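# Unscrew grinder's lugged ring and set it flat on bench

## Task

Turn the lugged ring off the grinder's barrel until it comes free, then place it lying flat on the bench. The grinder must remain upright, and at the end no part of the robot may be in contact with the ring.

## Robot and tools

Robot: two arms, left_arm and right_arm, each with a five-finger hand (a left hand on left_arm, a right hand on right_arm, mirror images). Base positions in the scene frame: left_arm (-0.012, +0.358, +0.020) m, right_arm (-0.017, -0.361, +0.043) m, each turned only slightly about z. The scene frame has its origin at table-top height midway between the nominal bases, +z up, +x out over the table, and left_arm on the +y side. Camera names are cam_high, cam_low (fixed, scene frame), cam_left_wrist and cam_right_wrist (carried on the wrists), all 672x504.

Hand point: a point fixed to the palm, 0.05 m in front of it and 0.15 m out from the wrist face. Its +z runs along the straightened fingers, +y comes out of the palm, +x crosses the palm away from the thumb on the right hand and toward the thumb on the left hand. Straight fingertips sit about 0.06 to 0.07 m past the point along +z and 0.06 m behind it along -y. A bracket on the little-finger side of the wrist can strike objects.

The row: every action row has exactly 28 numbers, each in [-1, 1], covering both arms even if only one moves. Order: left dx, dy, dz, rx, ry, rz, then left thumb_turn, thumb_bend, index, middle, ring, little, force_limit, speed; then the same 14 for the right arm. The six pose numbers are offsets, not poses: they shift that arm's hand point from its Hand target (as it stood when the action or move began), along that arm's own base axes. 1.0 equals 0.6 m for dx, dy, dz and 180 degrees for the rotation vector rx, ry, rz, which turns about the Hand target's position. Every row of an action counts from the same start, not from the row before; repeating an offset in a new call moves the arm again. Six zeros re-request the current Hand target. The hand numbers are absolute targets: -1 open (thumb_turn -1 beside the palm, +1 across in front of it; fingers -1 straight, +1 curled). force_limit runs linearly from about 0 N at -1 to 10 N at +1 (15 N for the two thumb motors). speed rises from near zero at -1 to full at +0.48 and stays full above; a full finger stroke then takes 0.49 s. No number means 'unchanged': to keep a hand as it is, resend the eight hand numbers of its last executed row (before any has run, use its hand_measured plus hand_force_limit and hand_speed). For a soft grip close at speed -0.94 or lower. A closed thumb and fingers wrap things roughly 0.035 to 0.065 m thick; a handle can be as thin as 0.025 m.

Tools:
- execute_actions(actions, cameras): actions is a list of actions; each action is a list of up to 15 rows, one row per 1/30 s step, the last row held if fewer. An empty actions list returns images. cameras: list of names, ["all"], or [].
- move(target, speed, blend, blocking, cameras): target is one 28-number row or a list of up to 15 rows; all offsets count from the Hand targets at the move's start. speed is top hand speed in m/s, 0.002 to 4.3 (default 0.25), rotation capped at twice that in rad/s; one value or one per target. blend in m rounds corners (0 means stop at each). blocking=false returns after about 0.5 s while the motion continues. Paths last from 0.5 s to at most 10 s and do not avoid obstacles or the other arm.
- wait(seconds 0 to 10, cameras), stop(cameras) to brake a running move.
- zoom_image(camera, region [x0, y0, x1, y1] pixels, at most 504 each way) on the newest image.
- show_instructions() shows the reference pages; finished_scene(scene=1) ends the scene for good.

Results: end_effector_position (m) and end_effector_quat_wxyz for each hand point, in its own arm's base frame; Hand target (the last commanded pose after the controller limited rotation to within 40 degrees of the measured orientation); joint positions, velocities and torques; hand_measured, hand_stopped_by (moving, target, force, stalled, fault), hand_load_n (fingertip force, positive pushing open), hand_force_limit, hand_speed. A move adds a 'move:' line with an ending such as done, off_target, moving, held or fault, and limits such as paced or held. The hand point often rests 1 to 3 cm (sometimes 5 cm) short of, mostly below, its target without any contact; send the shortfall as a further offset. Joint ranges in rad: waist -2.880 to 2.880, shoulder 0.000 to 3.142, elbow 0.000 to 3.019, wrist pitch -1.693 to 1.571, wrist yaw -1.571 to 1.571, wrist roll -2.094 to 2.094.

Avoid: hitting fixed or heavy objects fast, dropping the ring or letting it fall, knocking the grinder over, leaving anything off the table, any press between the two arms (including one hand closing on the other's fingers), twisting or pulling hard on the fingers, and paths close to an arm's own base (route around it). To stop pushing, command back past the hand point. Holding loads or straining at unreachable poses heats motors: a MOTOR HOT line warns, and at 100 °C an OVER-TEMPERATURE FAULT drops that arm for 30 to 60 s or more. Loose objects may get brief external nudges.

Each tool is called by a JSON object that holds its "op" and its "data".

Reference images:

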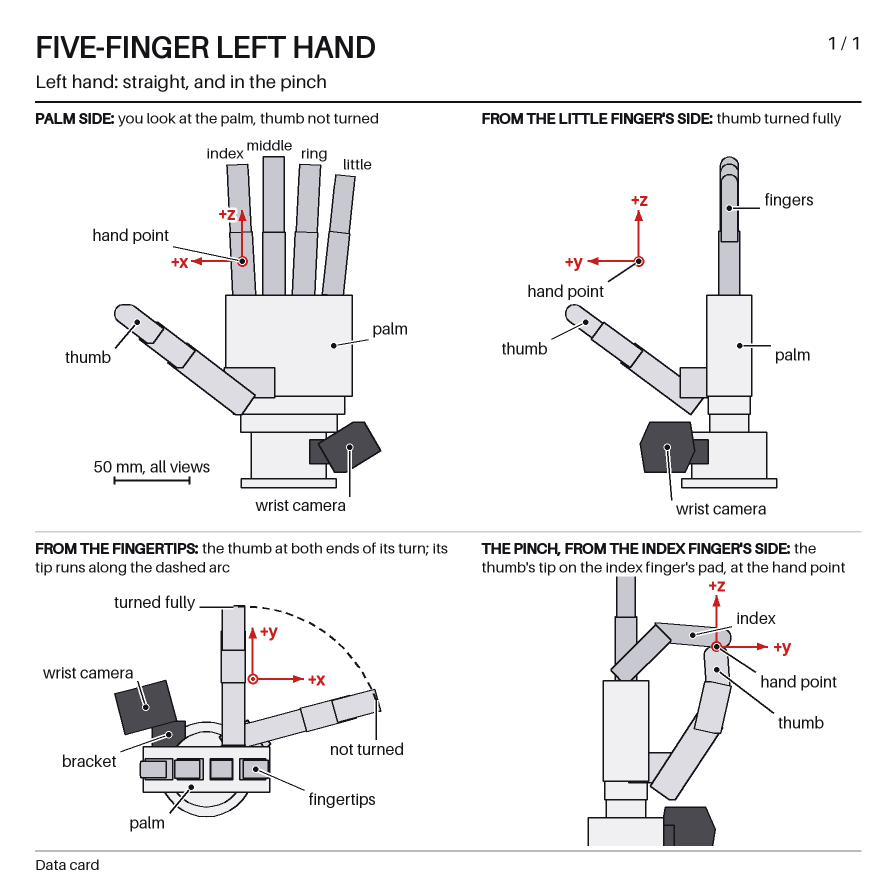

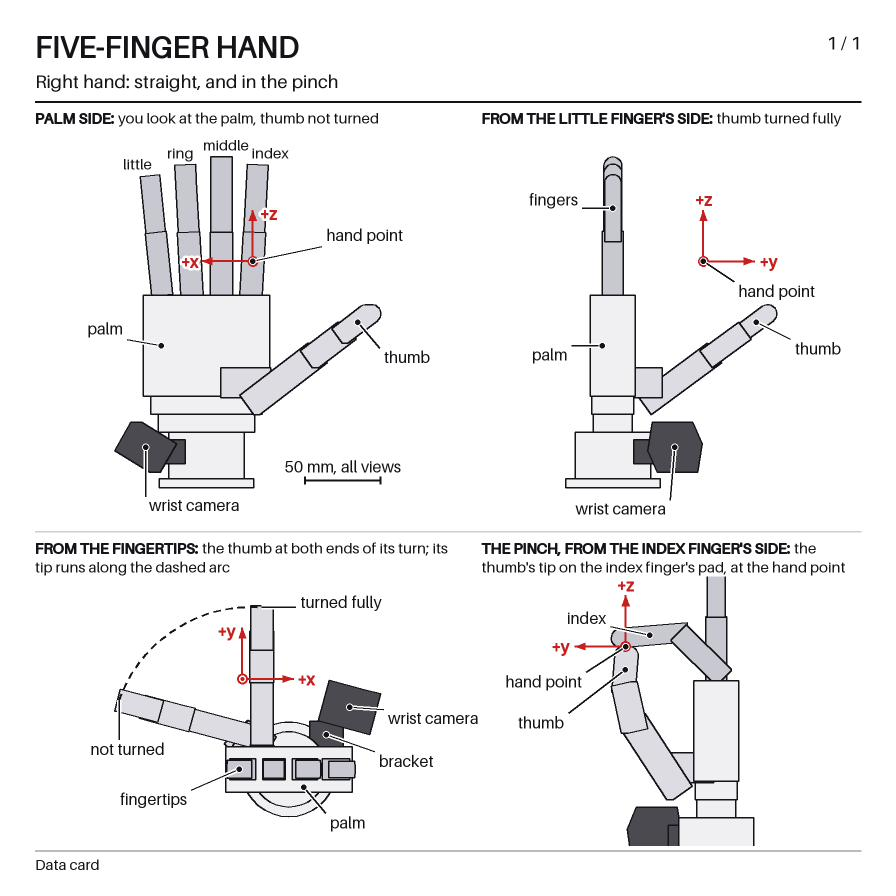

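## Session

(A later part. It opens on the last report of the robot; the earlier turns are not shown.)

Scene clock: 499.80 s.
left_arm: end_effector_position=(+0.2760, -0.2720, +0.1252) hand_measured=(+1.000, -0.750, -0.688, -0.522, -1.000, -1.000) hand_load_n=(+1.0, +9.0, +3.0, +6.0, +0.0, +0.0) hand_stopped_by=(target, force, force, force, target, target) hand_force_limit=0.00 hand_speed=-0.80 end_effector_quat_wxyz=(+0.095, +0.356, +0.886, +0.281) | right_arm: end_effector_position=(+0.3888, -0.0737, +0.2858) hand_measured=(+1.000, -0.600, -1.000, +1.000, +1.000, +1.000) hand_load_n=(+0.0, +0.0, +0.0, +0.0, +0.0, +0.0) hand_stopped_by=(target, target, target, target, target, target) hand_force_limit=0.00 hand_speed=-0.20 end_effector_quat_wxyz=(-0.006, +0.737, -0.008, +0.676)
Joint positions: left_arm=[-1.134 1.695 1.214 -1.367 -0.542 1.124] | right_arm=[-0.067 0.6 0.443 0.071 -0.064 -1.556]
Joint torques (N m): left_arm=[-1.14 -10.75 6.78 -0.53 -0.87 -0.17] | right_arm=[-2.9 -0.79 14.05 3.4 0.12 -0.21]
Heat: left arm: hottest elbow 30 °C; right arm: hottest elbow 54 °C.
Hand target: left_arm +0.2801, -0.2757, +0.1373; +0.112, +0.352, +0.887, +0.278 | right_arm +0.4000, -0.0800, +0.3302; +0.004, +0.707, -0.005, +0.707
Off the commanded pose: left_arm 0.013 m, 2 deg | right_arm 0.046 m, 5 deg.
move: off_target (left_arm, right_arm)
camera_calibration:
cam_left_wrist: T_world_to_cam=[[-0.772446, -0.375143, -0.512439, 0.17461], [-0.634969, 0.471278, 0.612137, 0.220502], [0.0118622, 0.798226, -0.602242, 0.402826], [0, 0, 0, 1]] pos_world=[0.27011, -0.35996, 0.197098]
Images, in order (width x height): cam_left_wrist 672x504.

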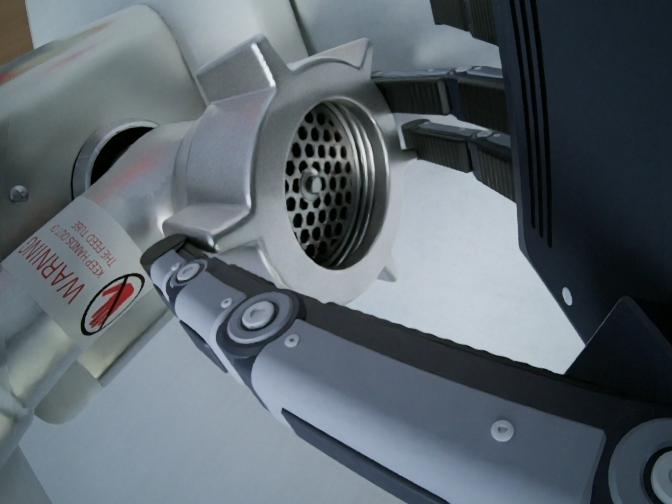

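{"op": "move", "data": {"target": [[-0.0122,0.0028,-0.0200,-0.1773,-0.1882,0,1,-0.25,-0.40,-0.40,-1,-1,0,-0.8,0,0,0,0,0,0,1,-0.6,-1,1,1,1,0,-0.2],[-0.0138,-0.0044,-0.0412,-0.3546,-0.3763,0,1,-0.25,-0.40,-0.40,-1,-1,0,-0.8,0,0,0,0,0,0,1,-0.6,-1,1,1,1,0,-0.2]], "speed": 0.3, "blend": 0.004, "cameras": ["cam_left_wrist"]}}

Scene clock: 505.10 s.
left_arm: end_effector_position=(+0.2712, -0.2677, +0.1055) hand_measured=(+1.000, -0.750, -0.688, -0.522, -1.000, -1.000) hand_load_n=(+0.5, +4.5, +0.0, +0.5, +0.0, +0.0) hand_stopped_by=(target, force, force, force, target, target) hand_force_limit=0.00 hand_speed=-0.80 end_effector_quat_wxyz=(+0.715, +0.035, +0.697, -0.047) | right_arm: end_effector_position=(+0.3888, -0.0737, +0.2858) hand_measured=(+1.000, -0.600, -1.000, +1.000, +1.000, +1.000) hand_load_n=(+0.5, +0.0, +0.0, +0.0, +0.0, +0.0) hand_stopped_by=(target, target, target, target, target, target) hand_force_limit=0.00 hand_speed=-0.20 end_effector_quat_wxyz=(-0.006, +0.737, -0.008, +0.676)
Joint positions: left_arm=[-1.342 1.71 0.396 1.39 -1.225 1.627] | right_arm=[-0.067 0.6 0.443 0.071 -0.064 -1.556]
Joint torques (N m): left_arm=[-1.79 -6.18 3.4 1.94 0.81 0.19] | right_arm=[-2.84 -0.85 14.04 3.4 0.12 -0.2]
Heat: left arm: hottest elbow 30 °C; right arm: hottest elbow 54 °C.
Hand target: left_arm +0.2718, -0.2784, +0.1126; +0.721, +0.040, +0.689, -0.064 | right_arm +0.4000, -0.0800, +0.3302; +0.004, +0.707, -0.005, +0.707
Off the commanded pose: left_arm 0.013 m, 2 deg | right_arm 0.046 m, 5 deg.
move: off_target (left_arm, right_arm)
camera_calibration:
cam_left_wrist: T_world_to_cam=[[-0.127629, -0.952813, -0.275423, -0.192044], [-0.483061, 0.302248, -0.821765, 0.29221], [0.866235, 0.028165, -0.498842, -0.0610902], [0, 0, 0, 1]] pos_world=[0.169563, -0.269582, 0.15676]
Images, in order (width x height): cam_left_wrist 672x504.

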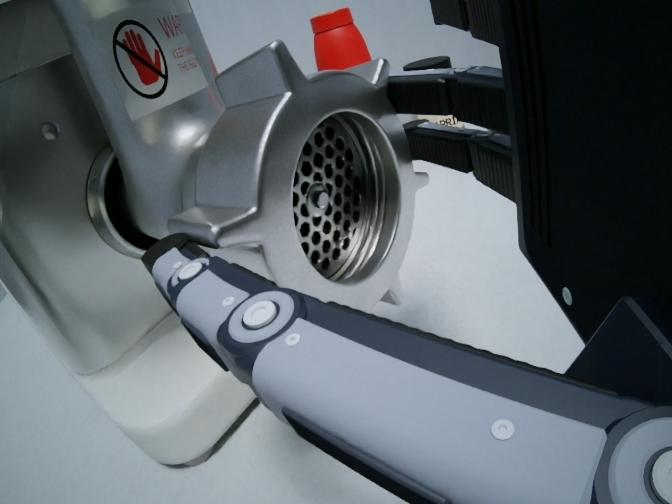

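{"op": "zoom_image", "data": {"camera": "cam_left_wrist", "region": [100, 40, 440, 320]}}

Scaled by 1.482 from the camera's 672x504 image, which has a finer 960x720 frame.

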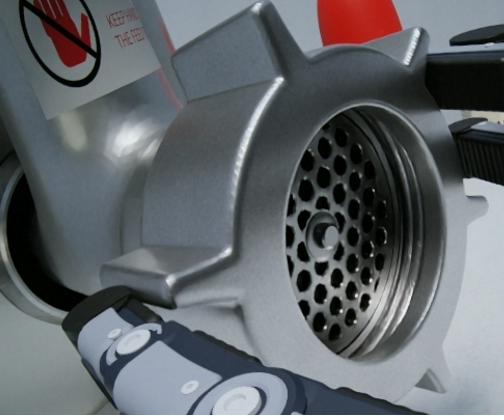

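{"op": "move", "data": {"target": [[0.0097,0.0103,0,0,0,0,1,-0.25,-0.40,-0.40,-1,-1,0,-0.8,0,0,0,0,0,0,1,-0.6,-1,1,1,1,0,-0.2],[0.0012,0.0183,0,0,0,0,1,-1,-1,-1,-1,-1,0,0.3,0,0,0,0,0,0,1,-0.6,-1,1,1,1,0,-0.2],[-0.0102,-0.0070,0.0387,0.2040,0.2165,0,1,-1,-1,-1,-1,-1,0,0.3,0,0,0,0,0,0,1,-0.6,-1,1,1,1,0,-0.2],[0.0072,-0.0228,0.0573,0.4080,0.4329,0,1,-1,-1,-1,-1,-1,0,0.3,0,0,0,0,0,0,1,-0.6,-1,1,1,1,0,-0.2]], "speed": 0.45, "blend": [0,0,0.01,0], "cameras": ["cam_left_wrist"]}}

{"op": "move", "data": {"target": [[0.0104,0.0236,-0.0128,0,0,0,1,-1,-1,-1,-1,-1,0,-0.2,0,0,0,0,0,0,1,-0.6,-1,1,1,1,0,-0.2],[0.0104,0.0236,-0.0128,0,0,0,1,-0.25,-0.40,-0.40,-1,-1,0,-0.8,0,0,0,0,0,0,1,-0.6,-1,1,1,1,0,-0.2]], "speed": 0.12, "cameras": ["cam_left_wrist"]}}

Scene clock: 511.70 s.
left_arm: end_effector_position=(+0.2681, -0.2846, +0.1358) hand_measured=(+1.000, -1.000, -1.000, -1.000, -1.000, -1.000) hand_load_n=(+0.0, +0.0, +0.0, +0.0, +0.0, +0.0) hand_stopped_by=(target, target, target, target, target, target) hand_force_limit=0.00 hand_speed=0.30 end_effector_quat_wxyz=(+0.001, +0.383, +0.866, +0.322) | right_arm: end_effector_position=(+0.3888, -0.0737, +0.2858) hand_measured=(+1.000, -0.600, -1.000, +1.000, +1.000, +1.000) hand_load_n=(+0.5, +0.0, +0.0, +0.0, +0.0, +0.0) hand_stopped_by=(target, target, target, target, target, target) hand_force_limit=0.00 hand_speed=-0.20 end_effector_quat_wxyz=(-0.006, +0.737, -0.008, +0.676)
Joint positions: left_arm=[-1.143 1.811 1.355 -1.587 -0.475 1.145] | right_arm=[-0.067 0.6 0.443 0.071 -0.064 -1.556]
Joint torques (N m): left_arm=[-0.5 -10.52 8.61 -1.59 -0.21 0.11] | right_arm=[-2.78 -0.73 14.06 3.43 0.13 -0.21]
Heat: left arm: hottest elbow 30 °C; right arm: hottest elbow 54 °C.
Hand target: left_arm +0.2761, -0.2921, +0.1471; +0.003, +0.384, +0.867, +0.319 | right_arm +0.4000, -0.0800, +0.3302; +0.004, +0.707, -0.005, +0.707
Off the commanded pose: left_arm 0.016 m, 1 deg | right_arm 0.046 m, 5 deg.
move: off_target (left_arm, right_arm)
camera_calibration:
cam_left_wrist: T_world_to_cam=[[-0.845026, -0.297816, -0.444114, 0.201464], [-0.530538, 0.363213, 0.765902, 0.135307], [-0.0667901, 0.882826, -0.464928, 0.445983], [0, 0, 0, 1]] pos_world=[0.271816, -0.382871, 0.193191]
Images, in order (width x height): cam_left_wrist 672x504.

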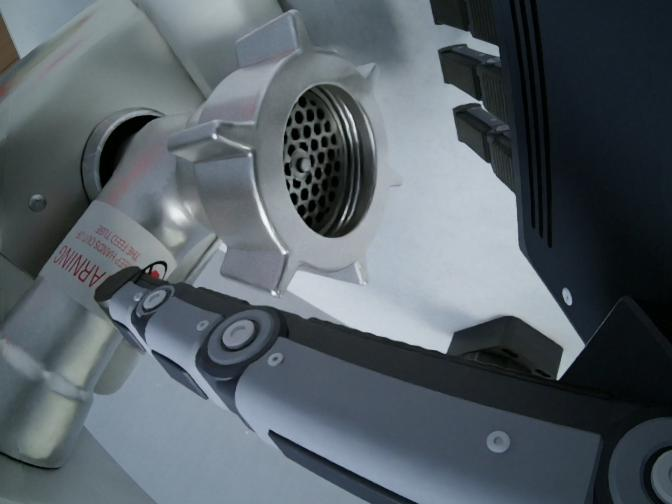

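Scene clock: 515.30 s.
left_arm: end_effector_position=(+0.2745, -0.2799, +0.1295) hand_measured=(+1.000, -0.502, -0.560, -0.652, -1.000, -1.000) hand_load_n=(+0.5, +8.0, +7.5, +3.0, +0.0, +0.0) hand_stopped_by=(target, force, force, force, target, target) hand_force_limit=0.00 hand_speed=-0.80 end_effector_quat_wxyz=(-0.001, +0.378, +0.870, +0.317) | right_arm: end_effector_position=(+0.3888, -0.0737, +0.2858) hand_measured=(+1.000, -0.600, -1.000, +1.000, +1.000, +1.000) hand_load_n=(+0.0, +0.0, +0.0, +0.0, +0.0, +0.5) hand_stopped_by=(target, target, target, target, target, target) hand_force_limit=0.00 hand_speed=-0.20 end_effector_quat_wxyz=(-0.006, +0.737, -0.008, +0.676)
Joint positions: left_arm=[-1.121 1.811 1.345 -1.563 -0.47 1.158] | right_arm=[-0.067 0.6 0.443 0.071 -0.064 -1.556]
Joint torques (N m): left_arm=[-0.44 -11.87 6.11 -0.99 -0.77 0.08] | right_arm=[-2.84 -0.73 14.04 3.43 0.12 -0.21]
Heat: left arm: hottest elbow 30 °C; right arm: hottest elbow 54 °C.
Hand target: left_arm +0.2823, -0.2781, +0.1394; +0.003, +0.384, +0.867, +0.319 | right_arm +0.4000, -0.0800, +0.3302; +0.004, +0.707, -0.005, +0.707
Off the commanded pose: left_arm 0.013 m, 1 deg | right_arm 0.046 m, 5 deg.
move: off_target (left_arm, right_arm)
camera_calibration:
cam_left_wrist: T_world_to_cam=[[-0.842895, -0.314307, -0.436737, 0.199315], [-0.531953, 0.364643, 0.764239, 0.14282], [-0.0809532, 0.876497, -0.474552, 0.442697], [0, 0, 0, 1]] pos_world=[0.279813, -0.377455, 0.187983]
Images, in order (width x height): cam_left_wrist 672x504.

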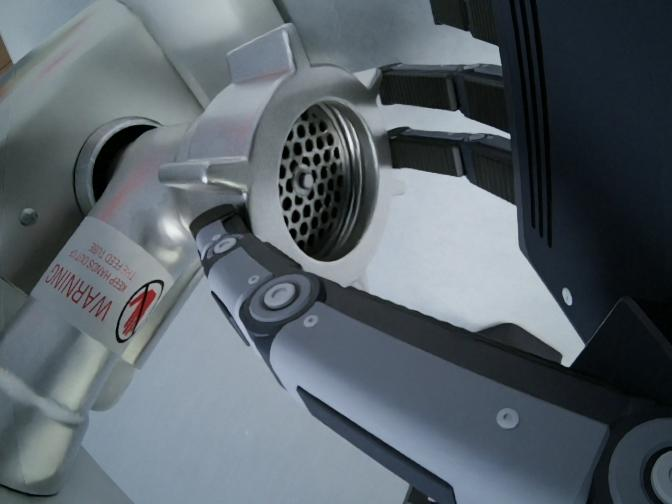

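{"op": "move", "data": {"target": [[-0.0196,0.0012,-0.0208,-0.2040,-0.2165,0,1,-0.25,-0.40,-0.40,-1,-1,0,-0.8,0,0,0,0,0,0,1,-0.6,-1,1,1,1,0,-0.2],[-0.0277,-0.0088,-0.0447,-0.4080,-0.4329,0,1,-0.25,-0.40,-0.40,-1,-1,0,-0.8,0,0,0,0,0,0,1,-0.6,-1,1,1,1,0,-0.2]], "speed": 0.3, "blend": 0.004, "cameras": ["cam_left_wrist"]}}

Scene clock: 520.50 s.
left_arm: end_effector_position=(+0.2612, -0.2719, +0.1031) hand_measured=(+1.000, -0.502, -0.560, -0.652, -1.000, -1.000) hand_load_n=(+0.5, +9.5, +4.0, +0.0, +0.0, +0.0) hand_stopped_by=(target, force, force, force, target, target) hand_force_limit=0.00 hand_speed=-0.80 end_effector_quat_wxyz=(+0.713, +0.038, +0.698, -0.047) | right_arm: end_effector_position=(+0.3888, -0.0737, +0.2858) hand_measured=(+1.000, -0.600, -1.000, +1.000, +1.000, +1.000) hand_load_n=(+0.0, +0.0, +0.0, +0.0, +0.0, +0.0) hand_stopped_by=(target, target, target, target, target, target) hand_force_limit=0.00 hand_speed=-0.20 end_effector_quat_wxyz=(-0.006, +0.737, -0.008, +0.676)
Joint positions: left_arm=[-1.375 1.717 0.399 1.387 -1.254 1.626] | right_arm=[-0.067 0.6 0.443 0.071 -0.064 -1.556]
Joint torques (N m): left_arm=[-0.73 -6.12 3.78 1.94 1.09 0.26] | right_arm=[-2.84 -0.79 14.04 3.43 0.12 -0.2]
Heat: left arm: hottest elbow 30 °C; right arm: hottest elbow 54 °C.
Hand target: left_arm +0.2657, -0.2833, +0.1125; +0.721, +0.040, +0.689, -0.064 | right_arm +0.4000, -0.0800, +0.3302; +0.004, +0.707, -0.005, +0.707
Off the commanded pose: left_arm 0.016 m, 2 deg | right_arm 0.046 m, 5 deg.
move: off_target (left_arm, right_arm)
camera_calibration:
cam_left_wrist: T_world_to_cam=[[-0.132971, -0.950797, -0.279827, -0.195555], [-0.484844, 0.308647, -0.81833, 0.2886], [0.864433, 0.0268583, -0.502029, -0.0531501], [0, 0, 0, 1]] pos_world=[0.159868, -0.273581, 0.154766]
Images, in order (width x height): cam_left_wrist 672x504.

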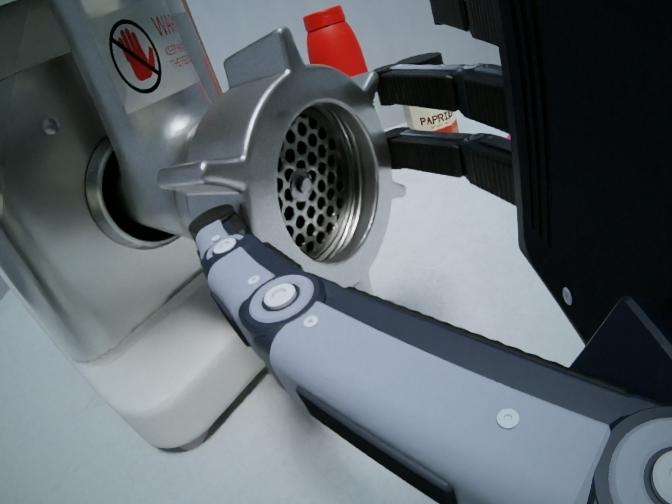

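{"op": "move", "data": {"target": [[0.0097,0.0103,0,0,0,0,1,-0.25,-0.40,-0.40,-1,-1,0,-0.8,0,0,0,0,0,0,1,-0.6,-1,1,1,1,0,-0.2],[0.0012,0.0183,0,0,0,0,1,-1,-1,-1,-1,-1,0,0.3,0,0,0,0,0,0,1,-0.6,-1,1,1,1,0,-0.2],[0.0,0.0012,0.0388,0.2040,0.2165,0,1,-1,-1,-1,-1,-1,0,0.3,0,0,0,0,0,0,1,-0.6,-1,1,1,1,0,-0.2],[0.0173,-0.0147,0.0577,0.4080,0.4329,0,1,-1,-1,-1,-1,-1,0,0.3,0,0,0,0,0,0,1,-0.6,-1,1,1,1,0,-0.2]], "speed": 0.45, "blend": [0,0,0.01,0], "cameras": ["cam_left_wrist"]}}

{"op": "move", "data": {"target": [[0.0104,0.0236,-0.0128,0,0,0,1,-1,-1,-1,-1,-1,0,-0.2,0,0,0,0,0,0,1,-0.6,-1,1,1,1,0,-0.2],[0.0104,0.0236,-0.0128,0,0,0,1,-0.25,-0.40,-0.40,-1,-1,0,-0.8,0,0,0,0,0,0,1,-0.6,-1,1,1,1,0,-0.2]], "speed": 0.12, "cameras": ["cam_left_wrist"]}}

Scene clock: 526.57 s.
left_arm: end_effector_position=(+0.2681, -0.2846, +0.1359) hand_measured=(+1.000, -1.000, -1.000, -1.000, -1.000, -1.000) hand_load_n=(+0.0, +0.0, +0.0, +0.0, +0.0, +0.0) hand_stopped_by=(target, target, target, target, target, target) hand_force_limit=0.00 hand_speed=0.30 end_effector_quat_wxyz=(+0.001, +0.383, +0.866, +0.322) | right_arm: end_effector_position=(+0.3888, -0.0737, +0.2858) hand_measured=(+1.000, -0.600, -1.000, +1.000, +1.000, +1.000) hand_load_n=(+0.5, +0.0, +0.0, +0.0, +0.0, +0.0) hand_stopped_by=(target, target, target, target, target, target) hand_force_limit=0.00 hand_speed=-0.20 end_effector_quat_wxyz=(-0.006, +0.737, -0.008, +0.676)
Joint positions: left_arm=[-1.143 1.81 1.355 -1.587 -0.475 1.145] | right_arm=[-0.067 0.6 0.443 0.071 -0.064 -1.556]
Joint torques (N m): left_arm=[-0.62 -10.81 8.59 -1.62 -0.2 0.1] | right_arm=[-2.84 -0.73 14.05 3.41 0.13 -0.2]
Heat: left arm: hottest elbow 30 °C; right arm: hottest elbow 54 °C.
Hand target: left_arm +0.2761, -0.2921, +0.1472; +0.003, +0.384, +0.867, +0.318 | right_arm +0.4000, -0.0800, +0.3302; +0.004, +0.707, -0.005, +0.707
Off the commanded pose: left_arm 0.016 m, 1 deg | right_arm 0.046 m, 5 deg.
move: off_target (left_arm, right_arm); target 2's new numbers were sent with left_arm's hand 0.011 m and 2 deg from that target
camera_calibration:
cam_left_wrist: T_world_to_cam=[[-0.844973, -0.297942, -0.44413, 0.201524], [-0.530635, 0.363501, 0.765698, 0.135293], [-0.0666917, 0.882665, -0.465247, 0.44596], [0, 0, 0, 1]] pos_world=[0.271816, -0.382771, 0.193391]
Images, in order (width x height): cam_left_wrist 672x504.

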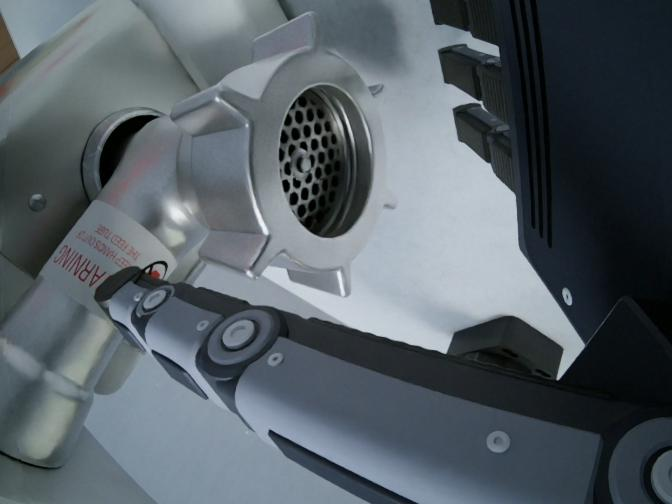

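Scene clock: 530.17 s.
left_arm: end_effector_position=(+0.2739, -0.2785, +0.1286) hand_measured=(+1.000, -0.520, -0.542, -0.690, -1.000, -1.000) hand_load_n=(-0.5, +7.5, +9.5, +0.5, +0.0, +0.0) hand_stopped_by=(target, force, force, force, target, target) hand_force_limit=0.00 hand_speed=-0.80 end_effector_quat_wxyz=(-0.003, +0.378, +0.870, +0.317) | right_arm: end_effector_position=(+0.3888, -0.0737, +0.2858) hand_measured=(+1.000, -0.600, -1.000, +1.000, +1.000, +1.000) hand_load_n=(+0.5, +0.0, +0.0, +0.0, +0.0, +0.0) hand_stopped_by=(target, target, target, target, target, target) hand_force_limit=0.00 hand_speed=-0.20 end_effector_quat_wxyz=(-0.006, +0.737, -0.008, +0.676)
Joint positions: left_arm=[-1.121 1.811 1.341 -1.563 -0.469 1.158] | right_arm=[-0.067 0.6 0.443 0.071 -0.064 -1.556]
Joint torques (N m): left_arm=[-0.44 -11.81 6.31 -1.03 -0.83 0.1] | right_arm=[-2.9 -0.85 14.02 3.41 0.12 -0.21]
Heat: left arm: hottest elbow 30 °C; right arm: hottest elbow 54 °C.
Hand target: left_arm +0.2823, -0.2779, +0.1395; +0.003, +0.384, +0.867, +0.319 | right_arm +0.4000, -0.0800, +0.3302; +0.004, +0.707, -0.005, +0.707
Off the commanded pose: left_arm 0.014 m, 1 deg | right_arm 0.046 m, 5 deg.
move: off_target (left_arm, right_arm)
camera_calibration:
cam_left_wrist: T_world_to_cam=[[-0.843719, -0.314282, -0.43516, 0.198893], [-0.530235, 0.361711, 0.766822, 0.141039], [-0.0835968, 0.87772, -0.471826, 0.441655], [0, 0, 0, 1]] pos_world=[0.279514, -0.376156, 0.186782]
Images, in order (width x height): cam_left_wrist 672x504.

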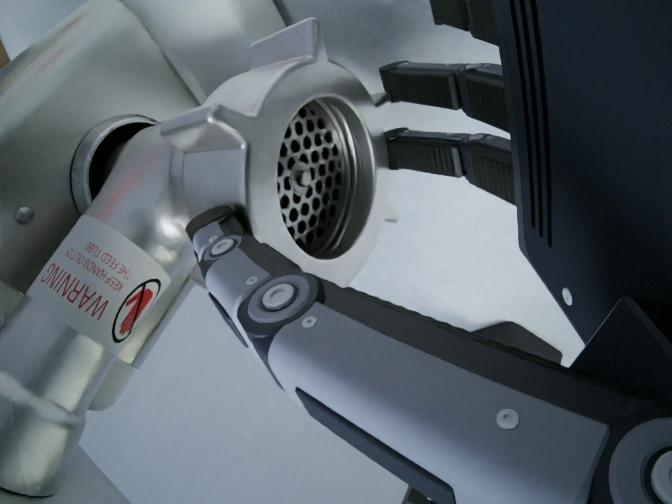

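{"op": "move", "data": {"target": [[-0.0194,0.0014,-0.0208,-0.2040,-0.2165,0,1,-0.25,-0.40,-0.40,-1,-1,0,-0.8,0,0,0,0,0,0,1,-0.6,-1,1,1,1,0,-0.2],[-0.0270,-0.0082,-0.0448,-0.4080,-0.4329,0,1,-0.25,-0.40,-0.40,-1,-1,0,-0.8,0,0,0,0,0,0,1,-0.6,-1,1,1,1,0,-0.2]], "speed": 0.3, "blend": 0.004, "cameras": ["cam_left_wrist"]}}

{"op": "move", "data": {"target": [-0.0080,-0.0085,0,0,0,0,1,-0.25,-0.40,-0.40,-1,-1,0,-0.8,0,0,0,0,0,0,1,-0.6,-1,1,1,1,0,-0.2], "speed": 0.12, "cameras": ["cam_left_wrist"]}}

Scene clock: 535.60 s.
left_arm: end_effector_position=(+0.2622, -0.2724, +0.1017) hand_measured=(+1.000, -0.520, -0.542, -0.690, -1.000, -1.000) hand_load_n=(+1.0, +10.5, +5.5, +0.0, +0.0, +0.0) hand_stopped_by=(target, force, force, force, target, target) hand_force_limit=0.00 hand_speed=-0.80 end_effector_quat_wxyz=(+0.712, +0.038, +0.699, -0.050) | right_arm: end_effector_position=(+0.3888, -0.0737, +0.2858) hand_measured=(+1.000, -0.600, -1.000, +1.000, +1.000, +1.000) hand_load_n=(+0.0, +0.0, +0.0, +0.0, +0.0, +0.0) hand_stopped_by=(target, target, target, target, target, target) hand_force_limit=0.00 hand_speed=-0.20 end_effector_quat_wxyz=(-0.006, +0.737, -0.008, +0.676)
Joint positions: left_arm=[-1.372 1.717 0.399 1.379 -1.248 1.613] | right_arm=[-0.067 0.6 0.443 0.071 -0.064 -1.556]
Joint torques (N m): left_arm=[-0.79 -6.53 3.71 1.96 0.92 0.33] | right_arm=[-2.96 -0.79 14.05 3.4 0.12 -0.2]
Heat: left arm: hottest elbow 30 °C; right arm: hottest elbow 54 °C.
Hand target: left_arm +0.2661, -0.2829, +0.1126; +0.721, +0.040, +0.689, -0.064 | right_arm +0.4000, -0.0800, +0.3302; +0.004, +0.707, -0.005, +0.707
Off the commanded pose: left_arm 0.016 m, 2 deg | right_arm 0.046 m, 5 deg.
move: off_target (left_arm, right_arm)
camera_calibration:
cam_left_wrist: T_world_to_cam=[[-0.136859, -0.951508, -0.275505, -0.19595], [-0.485957, 0.306846, -0.818347, 0.287921], [0.863201, 0.0218853, -0.504386, -0.0554581], [0, 0, 0, 1]] pos_world=[0.160971, -0.273581, 0.153662]
Images, in order (width x height): cam_left_wrist 672x504.

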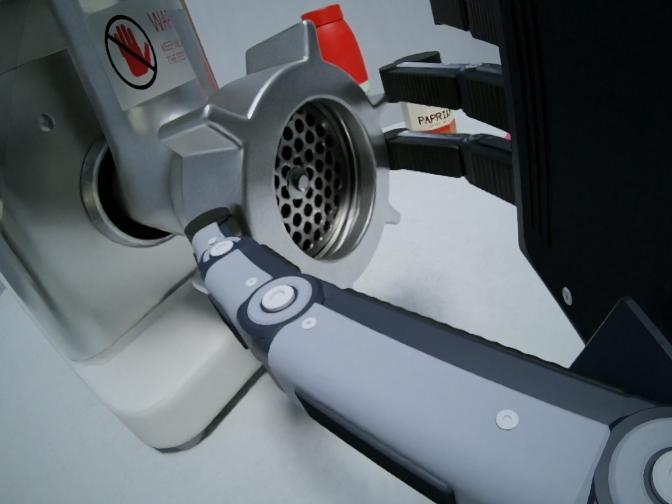

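Scene clock: 536.73 s.
left_arm: end_effector_position=(+0.2608, -0.2730, +0.1015) hand_measured=(+1.000, -0.520, -0.542, -0.690, -1.000, -1.000) hand_load_n=(+1.5, +9.5, +6.5, +0.0, +0.0, +0.0) hand_stopped_by=(target, force, force, force, target, target) hand_force_limit=0.00 hand_speed=-0.80 end_effector_quat_wxyz=(+0.713, +0.042, +0.698, -0.048) | right_arm: end_effector_position=(+0.3888, -0.0737, +0.2858) hand_measured=(+1.000, -0.600, -1.000, +1.000, +1.000, +1.000) hand_load_n=(+0.0, +0.0, +0.0, +0.0, +0.0, +0.0) hand_stopped_by=(target, target, target, target, target, target) hand_force_limit=0.00 hand_speed=-0.20 end_effector_quat_wxyz=(-0.006, +0.737, -0.008, +0.676)
Joint positions: left_arm=[-1.377 1.726 0.399 1.398 -1.25 1.63] | right_arm=[-0.067 0.6 0.443 0.071 -0.064 -1.556]
Joint torques (N m): left_arm=[-1.9 -6.36 4.45 1.89 0.31 0.29] | right_arm=[-2.84 -0.67 14.04 3.43 0.11 -0.21]
Heat: left arm: hottest elbow 30 °C; right arm: hottest elbow 54 °C.
Hand target: left_arm +0.2614, -0.2879, +0.1126; +0.721, +0.040, +0.689, -0.064 | right_arm +0.4000, -0.0800, +0.3302; +0.004, +0.707, -0.005, +0.707
Off the commanded pose: left_arm 0.019 m, 2 deg | right_arm 0.046 m, 5 deg.
move: off_target (left_arm, right_arm)
camera_calibration:
cam_left_wrist: T_world_to_cam=[[-0.138754, -0.94894, -0.283304, -0.194797], [-0.48192, 0.314614, -0.817784, 0.288276], [0.865159, 0.0230588, -0.500967, -0.0548769], [0, 0, 0, 1]] pos_world=[0.159374, -0.274281, 0.153069]
Images, in order (width x height): cam_left_wrist 672x504.

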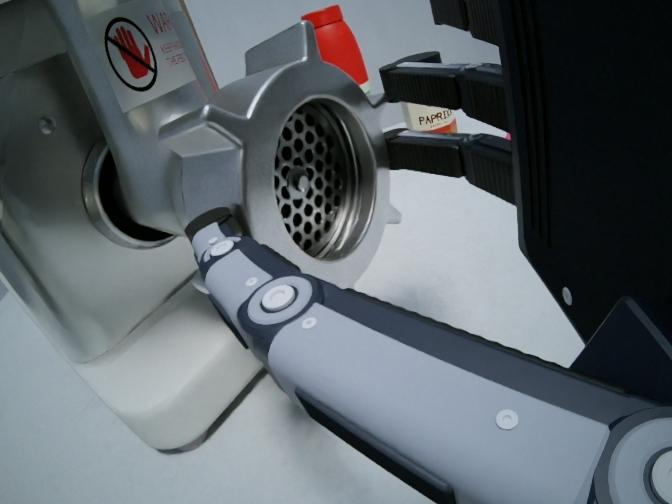

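{"op": "move", "data": {"target": [[0.0177,0.0188,0,0,0,0,1,-0.25,-0.40,-0.40,-1,-1,0,-0.8,0,0,0,0,0,0,1,-0.6,-1,1,1,1,0,-0.2],[0.0092,0.0268,0,0,0,0,1,-1,-1,-1,-1,-1,0,0.3,0,0,0,0,0,0,1,-0.6,-1,1,1,1,0,-0.2],[0.0220,-0.0128,0.0433,0.2784,0.2954,0,1,-1,-1,-1,-1,-1,0,0.3,0,0,0,0,0,0,1,-0.6,-1,1,1,1,0,-0.2]], "speed": 0.45, "cameras": []}}

{"op": "move", "data": {"target": [[0.0122,0.0227,-0.0095,0,0,0,1,-1,-1,-1,-1,-1,0,-0.2,0,0,0,0,0,0,1,-0.6,-1,1,1,1,0,-0.2],[0.0122,0.0227,-0.0095,0,0,0,1,-0.25,-0.40,-0.40,-1,-1,0,-0.8,0,0,0,0,0,0,1,-0.6,-1,1,1,1,0,-0.2]], "speed": 0.12, "cameras": ["cam_left_wrist"]}}

Scene clock: 542.80 s.
left_arm: end_effector_position=(+0.2668, -0.2824, +0.1277) hand_measured=(+1.000, -1.000, -1.000, -1.000, -1.000, -1.000) hand_load_n=(+0.0, +0.0, +0.0, +0.0, +0.0, +0.0) hand_stopped_by=(target, target, target, target, target, target) hand_force_limit=0.00 hand_speed=0.30 end_effector_quat_wxyz=(+0.253, +0.314, +0.887, +0.226) | right_arm: end_effector_position=(+0.3888, -0.0737, +0.2858) hand_measured=(+1.000, -0.600, -1.000, +1.000, +1.000, +1.000) hand_load_n=(+0.0, +0.0, +0.0, +0.0, +0.0, +0.0) hand_stopped_by=(target, target, target, target, target, target) hand_force_limit=0.00 hand_speed=-0.20 end_effector_quat_wxyz=(-0.006, +0.737, -0.008, +0.676)
Joint positions: left_arm=[-1.213 1.559 1.059 -1.097 -0.691 1.03] | right_arm=[-0.067 0.6 0.443 0.071 -0.064 -1.556]
Joint torques (N m): left_arm=[-0.5 -7.59 9.28 -0.69 -0.38 -0.26] | right_arm=[-2.84 -0.79 14.04 3.43 0.12 -0.2]
Heat: left arm: hottest elbow 30 °C; right arm: hottest elbow 54 °C.
Hand target: left_arm +0.2746, -0.2956, +0.1385; +0.265, +0.299, +0.892, +0.213 | right_arm +0.4000, -0.0800, +0.3302; +0.004, +0.707, -0.005, +0.707
Off the commanded pose: left_arm 0.019 m, 3 deg | right_arm 0.046 m, 5 deg.
move: off_target (left_arm, right_arm); target 2's new numbers were sent with left_arm's hand 0.013 m and 2 deg from that target
No camera images: "cameras" was empty.

Scene clock: 545.50 s.
left_arm: end_effector_position=(+0.2768, -0.2843, +0.1233) hand_measured=(+1.000, -0.750, -0.448, -0.524, -1.000, -1.000) hand_load_n=(+0.5, +10.0, +4.5, +8.0, +0.0, +0.0) hand_stopped_by=(target, force, force, force, target, target) hand_force_limit=0.00 hand_speed=-0.80 end_effector_quat_wxyz=(+0.260, +0.295, +0.895, +0.209) | right_arm: end_effector_position=(+0.3888, -0.0737, +0.2858) hand_measured=(+1.000, -0.600, -1.000, +1.000, +1.000, +1.000) hand_load_n=(+0.0, +0.0, +0.0, +0.0, +0.5, +0.0) hand_stopped_by=(target, target, target, target, target, target) hand_force_limit=0.00 hand_speed=-0.20 end_effector_quat_wxyz=(-0.006, +0.737, -0.008, +0.676)
Joint positions: left_arm=[-1.185 1.559 1.059 -1.049 -0.68 1.03] | right_arm=[-0.067 0.6 0.443 0.071 -0.064 -1.556]
Joint torques (N m): left_arm=[-0.5 -9.35 6.52 -0.2 -0.73 0.1] | right_arm=[-2.9 -0.79 14.05 3.41 0.12 -0.21]
Heat: left arm: hottest elbow 30 °C; right arm: hottest elbow 54 °C.
Hand target: left_arm +0.2818, -0.2820, +0.1328; +0.265, +0.299, +0.892, +0.213 | right_arm +0.4000, -0.0800, +0.3302; +0.004, +0.707, -0.005, +0.707
Off the commanded pose: left_arm 0.011 m, 1 deg | right_arm 0.046 m, 5 deg.
move: off_target (left_arm, right_arm)
camera_calibration:
cam_left_wrist: T_world_to_cam=[[-0.61564, -0.527123, -0.585773, 0.092171], [-0.763168, 0.584054, 0.276505, 0.336909], [0.196371, 0.61727, -0.76185, 0.328688], [0, 0, 0, 1]] pos_world=[0.249318, -0.351077, 0.211246]
Images, in order (width x height): cam_left_wrist 672x504.

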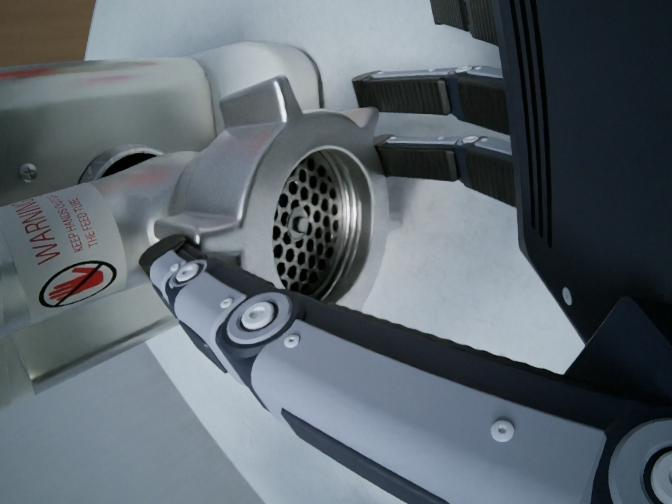

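{"op": "move", "data": {"target": [[-0.0127,-0.0032,-0.0081,-0.1392,-0.1477,0,1,-0.25,-0.40,-0.40,-1,-1,0,-0.8,0,0,0,0,0,0,1,-0.6,-1,1,1,1,0,-0.2],[-0.0199,-0.0126,-0.0188,-0.2784,-0.2954,0,1,-0.25,-0.40,-0.40,-1,-1,0,-0.8,0,0,0,0,0,0,1,-0.6,-1,1,1,1,0,-0.2]], "speed": 0.3, "blend": 0.004, "cameras": ["cam_left_wrist"]}}

Scene clock: 549.83 s.
left_arm: end_effector_position=(+0.2684, -0.2784, +0.1165) hand_measured=(+1.000, -0.750, -0.448, -0.524, -1.000, -1.000) hand_load_n=(-0.5, +4.5, +0.5, +0.0, +0.0, +0.0) hand_stopped_by=(target, force, force, force, target, target) hand_force_limit=0.00 hand_speed=-0.80 end_effector_quat_wxyz=(+0.716, +0.041, +0.696, -0.042) | right_arm: end_effector_position=(+0.3888, -0.0737, +0.2858) hand_measured=(+1.000, -0.600, -1.000, +1.000, +1.000, +1.000) hand_load_n=(+0.5, +0.0, +0.0, +0.0, +0.0, +0.0) hand_stopped_by=(target, target, target, target, target, target) hand_force_limit=0.00 hand_speed=-0.20 end_effector_quat_wxyz=(-0.006, +0.737, -0.008, +0.676)
Joint positions: left_arm=[-1.358 1.684 0.424 1.349 -1.24 1.655] | right_arm=[-0.067 0.6 0.443 0.071 -0.064 -1.556]
Joint torques (N m): left_arm=[-1.67 -5.89 3.82 1.68 0.87 0.11] | right_arm=[-2.84 -0.73 14.05 3.4 0.12 -0.21]
Heat: left arm: hottest elbow 30 °C; right arm: hottest elbow 54 °C.
Hand target: left_arm +0.2699, -0.2896, +0.1216; +0.721, +0.040, +0.689, -0.064 | right_arm +0.4000, -0.0800, +0.3302; +0.004, +0.707, -0.005, +0.707
Off the commanded pose: left_arm 0.012 m, 3 deg | right_arm 0.046 m, 5 deg.
move: off_target (left_arm, right_arm)
camera_calibration:
cam_left_wrist: T_world_to_cam=[[-0.126661, -0.948383, -0.290736, -0.196706], [-0.479174, 0.315129, -0.819198, 0.30552], [0.868533, 0.0355526, -0.494355, -0.0520202], [0, 0, 0, 1]] pos_world=[0.166664, -0.280981, 0.167376]
Images, in order (width x height): cam_left_wrist 672x504.

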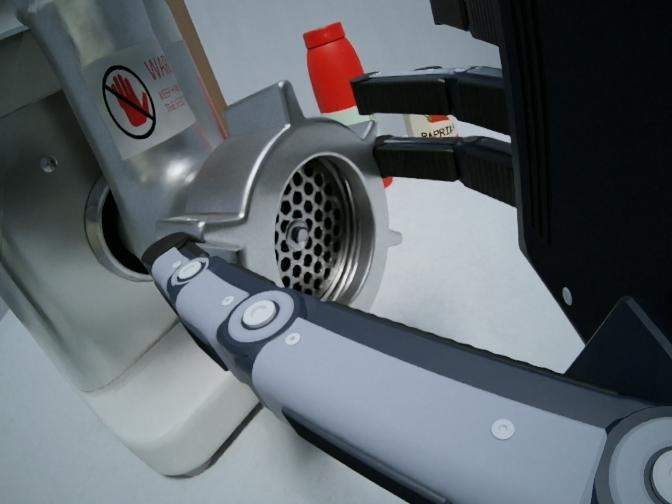

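{"op": "move", "data": {"target": [[0.0097,0.0103,0,0,0,0,1,-0.25,-0.40,-0.40,-1,-1,0,-0.8,0,0,0,0,0,0,1,-0.6,-1,1,1,1,0,-0.2],[0.0012,0.0183,0,0,0,0,1,-1,-1,-1,-1,-1,0,0.3,0,0,0,0,0,0,1,-0.6,-1,1,1,1,0,-0.2],[-0.0070,0.0117,0.0237,0.2040,0.2165,0,1,-1,-1,-1,-1,-1,0,0.3,0,0,0,0,0,0,1,-0.6,-1,1,1,1,0,-0.2],[0.0103,-0.0042,0.0425,0.4080,0.4329,0,1,-1,-1,-1,-1,-1,0,0.3,0,0,0,0,0,0,1,-0.6,-1,1,1,1,0,-0.2]], "speed": 0.45, "blend": [0,0,0.01,0], "cameras": ["cam_left_wrist"]}}

{"op": "move", "data": {"target": [[0.0104,0.0236,-0.0128,0,0,0,1,-1,-1,-1,-1,-1,0,-0.2,0,0,0,0,0,0,1,-0.6,-1,1,1,1,0,-0.2],[0.0104,0.0236,-0.0128,0,0,0,1,-0.25,-0.40,-0.40,-1,-1,0,-0.8,0,0,0,0,0,0,1,-0.6,-1,1,1,1,0,-0.2]], "speed": 0.12, "cameras": ["cam_left_wrist"]}}

Scene clock: 556.00 s.
left_arm: end_effector_position=(+0.2681, -0.2845, +0.1357) hand_measured=(+1.000, -1.000, -1.000, -1.000, -1.000, -1.000) hand_load_n=(+0.0, +0.0, +0.0, +0.0, +0.0, +0.0) hand_stopped_by=(target, target, target, target, target, target) hand_force_limit=0.00 hand_speed=0.30 end_effector_quat_wxyz=(+0.000, +0.383, +0.865, +0.323) | right_arm: end_effector_position=(+0.3888, -0.0737, +0.2858) hand_measured=(+1.000, -0.600, -1.000, +1.000, +1.000, +1.000) hand_load_n=(+0.0, +0.0, +0.0, +0.0, +0.0, +0.0) hand_stopped_by=(target, target, target, target, target, target) hand_force_limit=0.00 hand_speed=-0.20 end_effector_quat_wxyz=(-0.006, +0.737, -0.008, +0.676)
Joint positions: left_arm=[-1.143 1.811 1.355 -1.587 -0.475 1.145] | right_arm=[-0.067 0.6 0.443 0.071 -0.064 -1.556]
Joint torques (N m): left_arm=[-0.62 -10.34 8.66 -1.65 -0.17 0.1] | right_arm=[-2.84 -0.79 14.04 3.43 0.12 -0.2]
Heat: left arm: hottest elbow 30 °C; right arm: hottest elbow 54 °C.
Hand target: left_arm +0.2761, -0.2920, +0.1470; +0.003, +0.384, +0.867, +0.319 | right_arm +0.4000, -0.0800, +0.3302; +0.004, +0.707, -0.005, +0.707
Off the commanded pose: left_arm 0.016 m, 1 deg | right_arm 0.046 m, 5 deg.
move: off_target (left_arm, right_arm)
camera_calibration:
cam_left_wrist: T_world_to_cam=[[-0.845095, -0.297668, -0.444082, 0.201435], [-0.530414, 0.362896, 0.766138, 0.135094], [-0.0668988, 0.883006, -0.464569, 0.445871], [0, 0, 0, 1]] pos_world=[0.271716, -0.382771, 0.193091]
Images, in order (width x height): cam_left_wrist 672x504.

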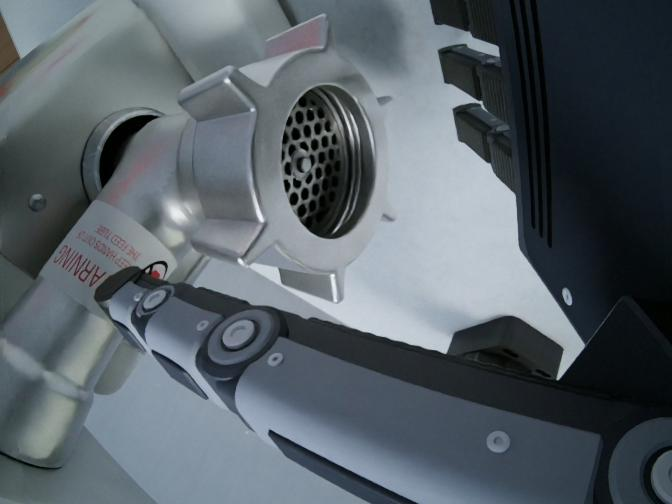

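Scene clock: 558.70 s.
left_arm: end_effector_position=(+0.2740, -0.2779, +0.1281) hand_measured=(+1.000, -0.750, -0.542, -0.524, -1.000, -1.000) hand_load_n=(+0.5, +9.0, +3.0, +9.0, +0.0, +0.0) hand_stopped_by=(target, force, force, force, target, target) hand_force_limit=0.00 hand_speed=-0.80 end_effector_quat_wxyz=(-0.004, +0.378, +0.870, +0.318) | right_arm: end_effector_position=(+0.3888, -0.0737, +0.2858) hand_measured=(+1.000, -0.600, -1.000, +1.000, +1.000, +1.000) hand_load_n=(+0.0, +0.0, +0.0, +0.0, +0.0, +0.0) hand_stopped_by=(target, target, target, target, target, target) hand_force_limit=0.00 hand_speed=-0.20 end_effector_quat_wxyz=(-0.006, +0.737, -0.008, +0.676)
Joint positions: left_arm=[-1.12 1.812 1.34 -1.563 -0.469 1.158] | right_arm=[-0.067 0.6 0.443 0.071 -0.064 -1.556]
Joint torques (N m): left_arm=[-0.44 -11.93 6.38 -1.02 -0.83 0.08] | right_arm=[-2.9 -0.73 14.05 3.4 0.12 -0.2]
Heat: left arm: hottest elbow 30 °C; right arm: hottest elbow 55 °C.
Hand target: left_arm +0.2824, -0.2780, +0.1394; +0.003, +0.384, +0.867, +0.319 | right_arm +0.4000, -0.0800, +0.3302; +0.004, +0.707, -0.005, +0.707
Off the commanded pose: left_arm 0.014 m, 1 deg | right_arm 0.046 m, 5 deg.
move: off_target (left_arm, right_arm)
camera_calibration:
cam_left_wrist: T_world_to_cam=[[-0.843698, -0.314515, -0.435034, 0.198913], [-0.530047, 0.359759, 0.76787, 0.140537], [-0.0849988, 0.878438, -0.470236, 0.441189], [0, 0, 0, 1]] pos_world=[0.279814, -0.375556, 0.186083]
Images, in order (width x height): cam_left_wrist 672x504.

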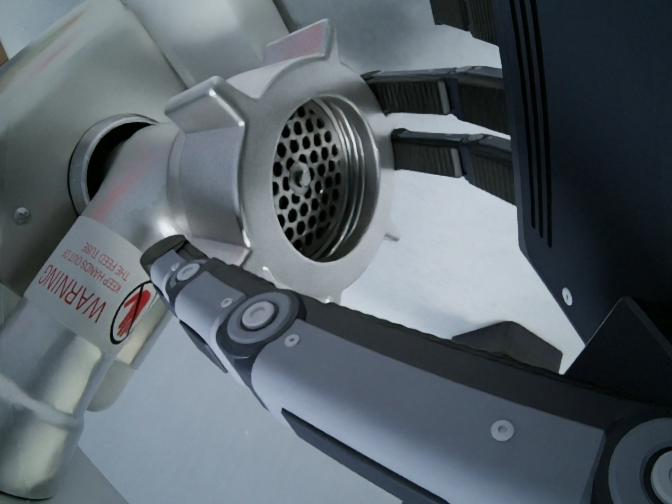

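{"op": "move", "data": {"target": [[-0.0192,0.0016,-0.0208,-0.2040,-0.2165,0,1,-0.25,-0.40,-0.40,-1,-1,0,-0.8,0,0,0,0,0,0,1,-0.6,-1,1,1,1,0,-0.2],[-0.0265,-0.0075,-0.0440,-0.4080,-0.4329,0,1,-0.25,-0.40,-0.40,-1,-1,0,-0.8,0,0,0,0,0,0,1,-0.6,-1,1,1,1,0,-0.2]], "speed": 0.3, "blend": 0.004, "cameras": ["cam_left_wrist"]}}

Scene clock: 564.90 s.
left_arm: end_effector_position=(+0.2684, -0.2788, +0.1100) hand_measured=(+1.000, -0.748, -0.540, -0.522, -1.000, -1.000) hand_load_n=(+0.0, +0.0, +0.0, +0.0, +0.0, +0.0) hand_stopped_by=(target, force, force, force, target, target) hand_force_limit=0.00 hand_speed=-0.80 end_effector_quat_wxyz=(+0.717, +0.034, +0.694, -0.059) | right_arm: end_effector_position=(+0.3888, -0.0737, +0.2858) hand_measured=(+1.000, -0.600, -1.000, +1.000, +1.000, +1.000) hand_load_n=(+0.0, +0.0, +0.0, +0.0, +0.0, +0.0) hand_stopped_by=(target, target, target, target, target, target) hand_force_limit=0.00 hand_speed=-0.20 end_effector_quat_wxyz=(-0.006, +0.737, -0.008, +0.676)
Joint positions: left_arm=[-1.358 1.71 0.414 1.398 -1.225 1.635] | right_arm=[-0.067 0.6 0.443 0.071 -0.064 -1.556]
Joint torques (N m): left_arm=[-1.9 -5.83 2.78 1.69 0.14 0.2] | right_arm=[-2.9 -0.73 14.04 3.41 0.12 -0.2]
Heat: left arm: hottest elbow 30 °C; right arm: hottest elbow 55 °C.
Hand target: left_arm +0.2664, -0.2824, +0.1130; +0.721, +0.040, +0.689, -0.064 | right_arm +0.4000, -0.0800, +0.3302; +0.004, +0.707, -0.005, +0.707
Off the commanded pose: left_arm 0.005 m, 1 deg | right_arm 0.046 m, 5 deg.
move: off_target (right_arm)
camera_calibration:
cam_left_wrist: T_world_to_cam=[[-0.140899, -0.955443, -0.259376, -0.200759], [-0.472888, 0.29512, -0.830229, 0.294223], [0.869784, 0.00567702, -0.4934, -0.0639607], [0, 0, 0, 1]] pos_world=[0.16648, -0.278282, 0.160642]
Images, in order (width x height): cam_left_wrist 672x504.

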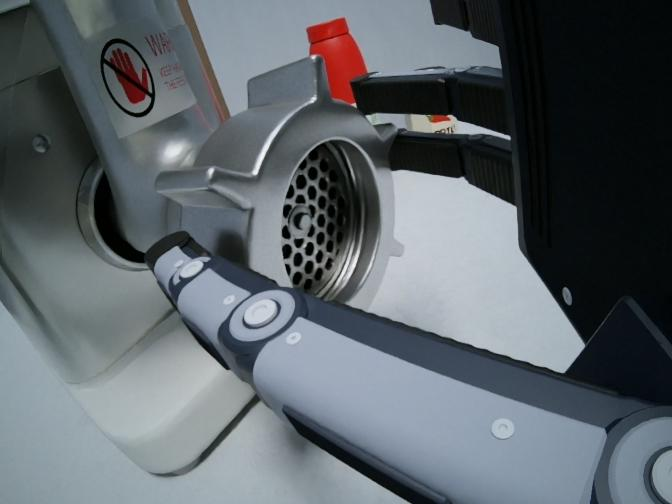

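{"op": "move", "data": {"target": [[0.0,0.0,0,0,0,0,1,-1,-1,-1,-1,-1,0,0.3,0,0,0,0,0,0,1,-0.6,-1,1,1,1,0,-0.2],[-0.0012,-0.0003,0.0380,0.2040,0.2165,0,1,-1,-1,-1,-1,-1,0,0.3,0,0,0,0,0,0,1,-0.6,-1,1,1,1,0,-0.2],[0.0162,-0.0162,0.0568,0.4080,0.4329,0,1,-1,-1,-1,-1,-1,0,0.3,0,0,0,0,0,0,1,-0.6,-1,1,1,1,0,-0.2]], "speed": 0.45, "blend": [0,0.01,0], "cameras": ["cam_left_wrist"]}}

{"op": "move", "data": {"target": [[0.0104,0.0236,-0.0128,0,0,0,1,-1,-1,-1,-1,-1,0,-0.2,0,0,0,0,0,0,1,-0.6,-1,1,1,1,0,-0.2],[0.0104,0.0236,-0.0128,0,0,0,1,-0.25,-0.40,-0.40,-1,-1,0,-0.8,0,0,0,0,0,0,1,-0.6,-1,1,1,1,0,-0.2]], "speed": 0.12, "cameras": ["cam_left_wrist"]}}

Scene clock: 570.07 s.
left_arm: end_effector_position=(+0.2681, -0.2846, +0.1358) hand_measured=(+1.000, -1.000, -1.000, -1.000, -1.000, -1.000) hand_load_n=(+0.0, +0.0, +0.0, +0.0, +0.0, +0.0) hand_stopped_by=(target, target, target, target, target, target) hand_force_limit=0.00 hand_speed=0.30 end_effector_quat_wxyz=(+0.001, +0.383, +0.866, +0.322) | right_arm: end_effector_position=(+0.3888, -0.0737, +0.2858) hand_measured=(+1.000, -0.600, -1.000, +1.000, +1.000, +1.000) hand_load_n=(+0.5, +0.0, +0.0, +0.0, +0.0, +0.0) hand_stopped_by=(target, target, target, target, target, target) hand_force_limit=0.00 hand_speed=-0.20 end_effector_quat_wxyz=(-0.006, +0.737, -0.008, +0.676)
Joint positions: left_arm=[-1.143 1.811 1.355 -1.587 -0.475 1.145] | right_arm=[-0.067 0.6 0.443 0.071 -0.064 -1.556]
Joint torques (N m): left_arm=[-0.79 -10.64 8.64 -1.68 -0.2 0.09] | right_arm=[-2.9 -0.73 14.04 3.4 0.12 -0.2]
Heat: left arm: hottest elbow 30 °C; right arm: hottest elbow 55 °C.
Hand target: left_arm +0.2762, -0.2922, +0.1470; +0.003, +0.384, +0.867, +0.319 | right_arm +0.4000, -0.0800, +0.3302; +0.004, +0.707, -0.005, +0.707
Off the commanded pose: left_arm 0.016 m, 1 deg | right_arm 0.046 m, 5 deg.
move: off_target (left_arm, right_arm)
camera_calibration:
cam_left_wrist: T_world_to_cam=[[-0.845026, -0.297816, -0.444114, 0.201464], [-0.530538, 0.363213, 0.765902, 0.135307], [-0.0667901, 0.882826, -0.464928, 0.445983], [0, 0, 0, 1]] pos_world=[0.271816, -0.382871, 0.193191]
Images, in order (width x height): cam_left_wrist 672x504.

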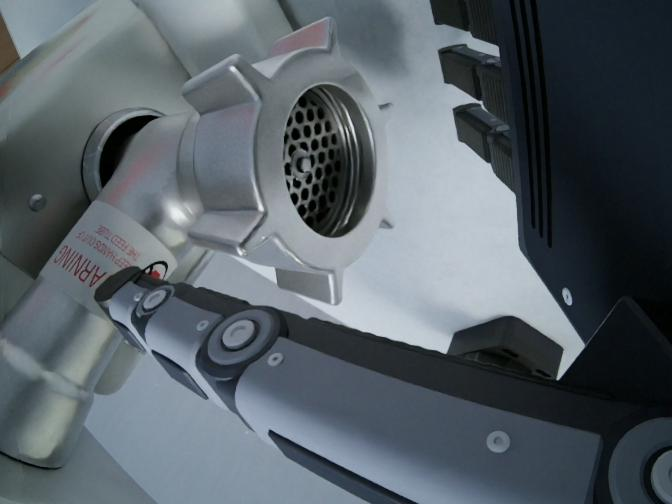

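Scene clock: 572.70 s.
left_arm: end_effector_position=(+0.2735, -0.2778, +0.1283) hand_measured=(+1.000, -0.758, -0.540, -0.524, -1.000, -1.000) hand_load_n=(+1.0, +7.0, +2.0, +8.0, +0.0, +0.0) hand_stopped_by=(target, force, force, force, target, target) hand_force_limit=0.00 hand_speed=-0.80 end_effector_quat_wxyz=(-0.005, +0.378, +0.870, +0.318) | right_arm: end_effector_position=(+0.3888, -0.0737, +0.2858) hand_measured=(+1.000, -0.600, -1.000, +1.000, +1.000, +1.000) hand_load_n=(+0.0, +0.0, +0.5, +0.0, +0.0, +0.0) hand_stopped_by=(target, target, target, target, target, target) hand_force_limit=0.00 hand_speed=-0.20 end_effector_quat_wxyz=(-0.006, +0.737, -0.008, +0.676)
Joint positions: left_arm=[-1.12 1.811 1.34 -1.564 -0.467 1.158] | right_arm=[-0.067 0.6 0.443 0.071 -0.064 -1.556]
Joint torques (N m): left_arm=[-0.62 -11.75 6.42 -0.96 -0.87 0.11] | right_arm=[-2.84 -0.79 14.04 3.38 0.12 -0.21]
Heat: left arm: hottest elbow 30 °C; right arm: hottest elbow 55 °C.
Hand target: left_arm +0.2824, -0.2780, +0.1394; +0.003, +0.384, +0.867, +0.319 | right_arm +0.4000, -0.0800, +0.3302; +0.004, +0.707, -0.005, +0.707
Off the commanded pose: left_arm 0.014 m, 1 deg | right_arm 0.046 m, 5 deg.
move: off_target (left_arm, right_arm)
camera_calibration:
cam_left_wrist: T_world_to_cam=[[-0.844498, -0.314214, -0.433697, 0.198666], [-0.528652, 0.359447, 0.768976, 0.139407], [-0.0857321, 0.878674, -0.469662, 0.441428], [0, 0, 0, 1]] pos_world=[0.279315, -0.375557, 0.186282]
Images, in order (width x height): cam_left_wrist 672x504.

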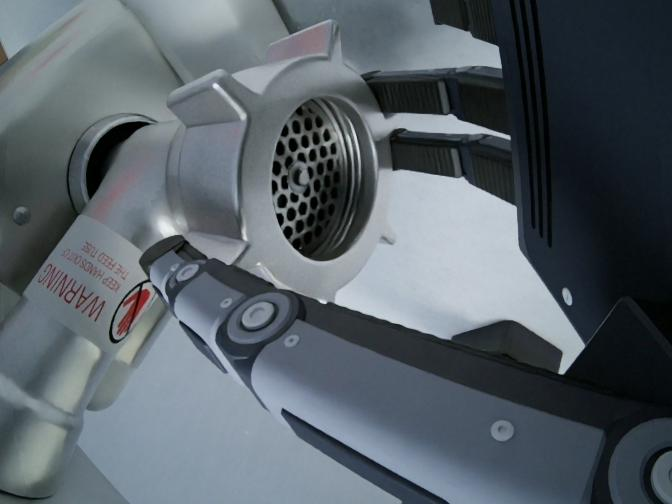

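{"op": "move", "data": {"target": [[0,0,0,0,0,0,1,-1,-1,-1,-1,-1,0,0.3,0,0,0,0,0,0,1,-0.6,-1,1,1,1,0,-0.2],[-0.0130,0.0050,-0.0083,-0.0839,-0.0890,0,1,-1,-1,-1,-1,-1,0,0.3,0,0,0,0,0,0,1,-0.6,-1,1,1,1,0,-0.2],[-0.0130,0.0050,-0.0083,-0.0839,-0.0890,0,1,-0.25,-0.40,-0.40,-1,-1,0,-0.8,0,0,0,0,0,0,1,-0.6,-1,1,1,1,0,-0.2]], "speed": 0.2, "cameras": ["cam_left_wrist"]}}

Scene clock: 578.00 s.
left_arm: end_effector_position=(+0.2709, -0.2750, +0.1189) hand_measured=(+1.000, -0.702, -0.430, -0.430, -1.000, -1.000) hand_load_n=(+0.5, +8.0, +7.0, +5.5, +0.0, +0.0) hand_stopped_by=(target, force, force, force, target, target) hand_force_limit=0.00 hand_speed=-0.80 end_effector_quat_wxyz=(+0.159, +0.337, +0.893, +0.251) | right_arm: end_effector_position=(+0.3888, -0.0737, +0.2858) hand_measured=(+1.000, -0.600, -1.000, +1.000, +1.000, +1.000) hand_load_n=(+0.0, +0.0, +0.0, +0.0, +0.0, +0.0) hand_stopped_by=(target, target, target, target, target, target) hand_force_limit=0.00 hand_speed=-0.20 end_effector_quat_wxyz=(-0.006, +0.737, -0.008, +0.676)
Joint positions: left_arm=[-1.161 1.633 1.136 -1.233 -0.584 1.084] | right_arm=[-0.067 0.6 0.443 0.071 -0.064 -1.556]
Joint torques (N m): left_arm=[-1.32 -10.34 6.76 -0.83 -1.16 -0.21] | right_arm=[-2.9 -0.79 14.02 3.41 0.12 -0.2]
Heat: left arm: hottest elbow 30 °C; right arm: hottest elbow 55 °C.
Hand target: left_arm +0.2746, -0.2750, +0.1345; +0.174, +0.332, +0.892, +0.253 | right_arm +0.4000, -0.0800, +0.3302; +0.004, +0.707, -0.005, +0.707
Off the commanded pose: left_arm 0.016 m, 2 deg | right_arm 0.046 m, 5 deg.
move: off_target (left_arm, right_arm)
camera_calibration:
cam_left_wrist: T_world_to_cam=[[-0.720786, -0.428775, -0.544628, 0.141485], [-0.688668, 0.532256, 0.492382, 0.268046], [0.0787607, 0.72997, -0.678926, 0.373692], [0, 0, 0, 1]] pos_world=[0.257143, -0.354788, 0.198785]
Images, in order (width x height): cam_left_wrist 672x504.

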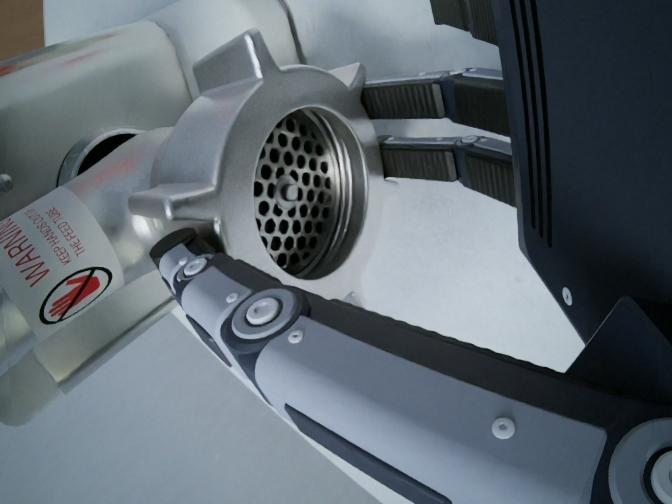

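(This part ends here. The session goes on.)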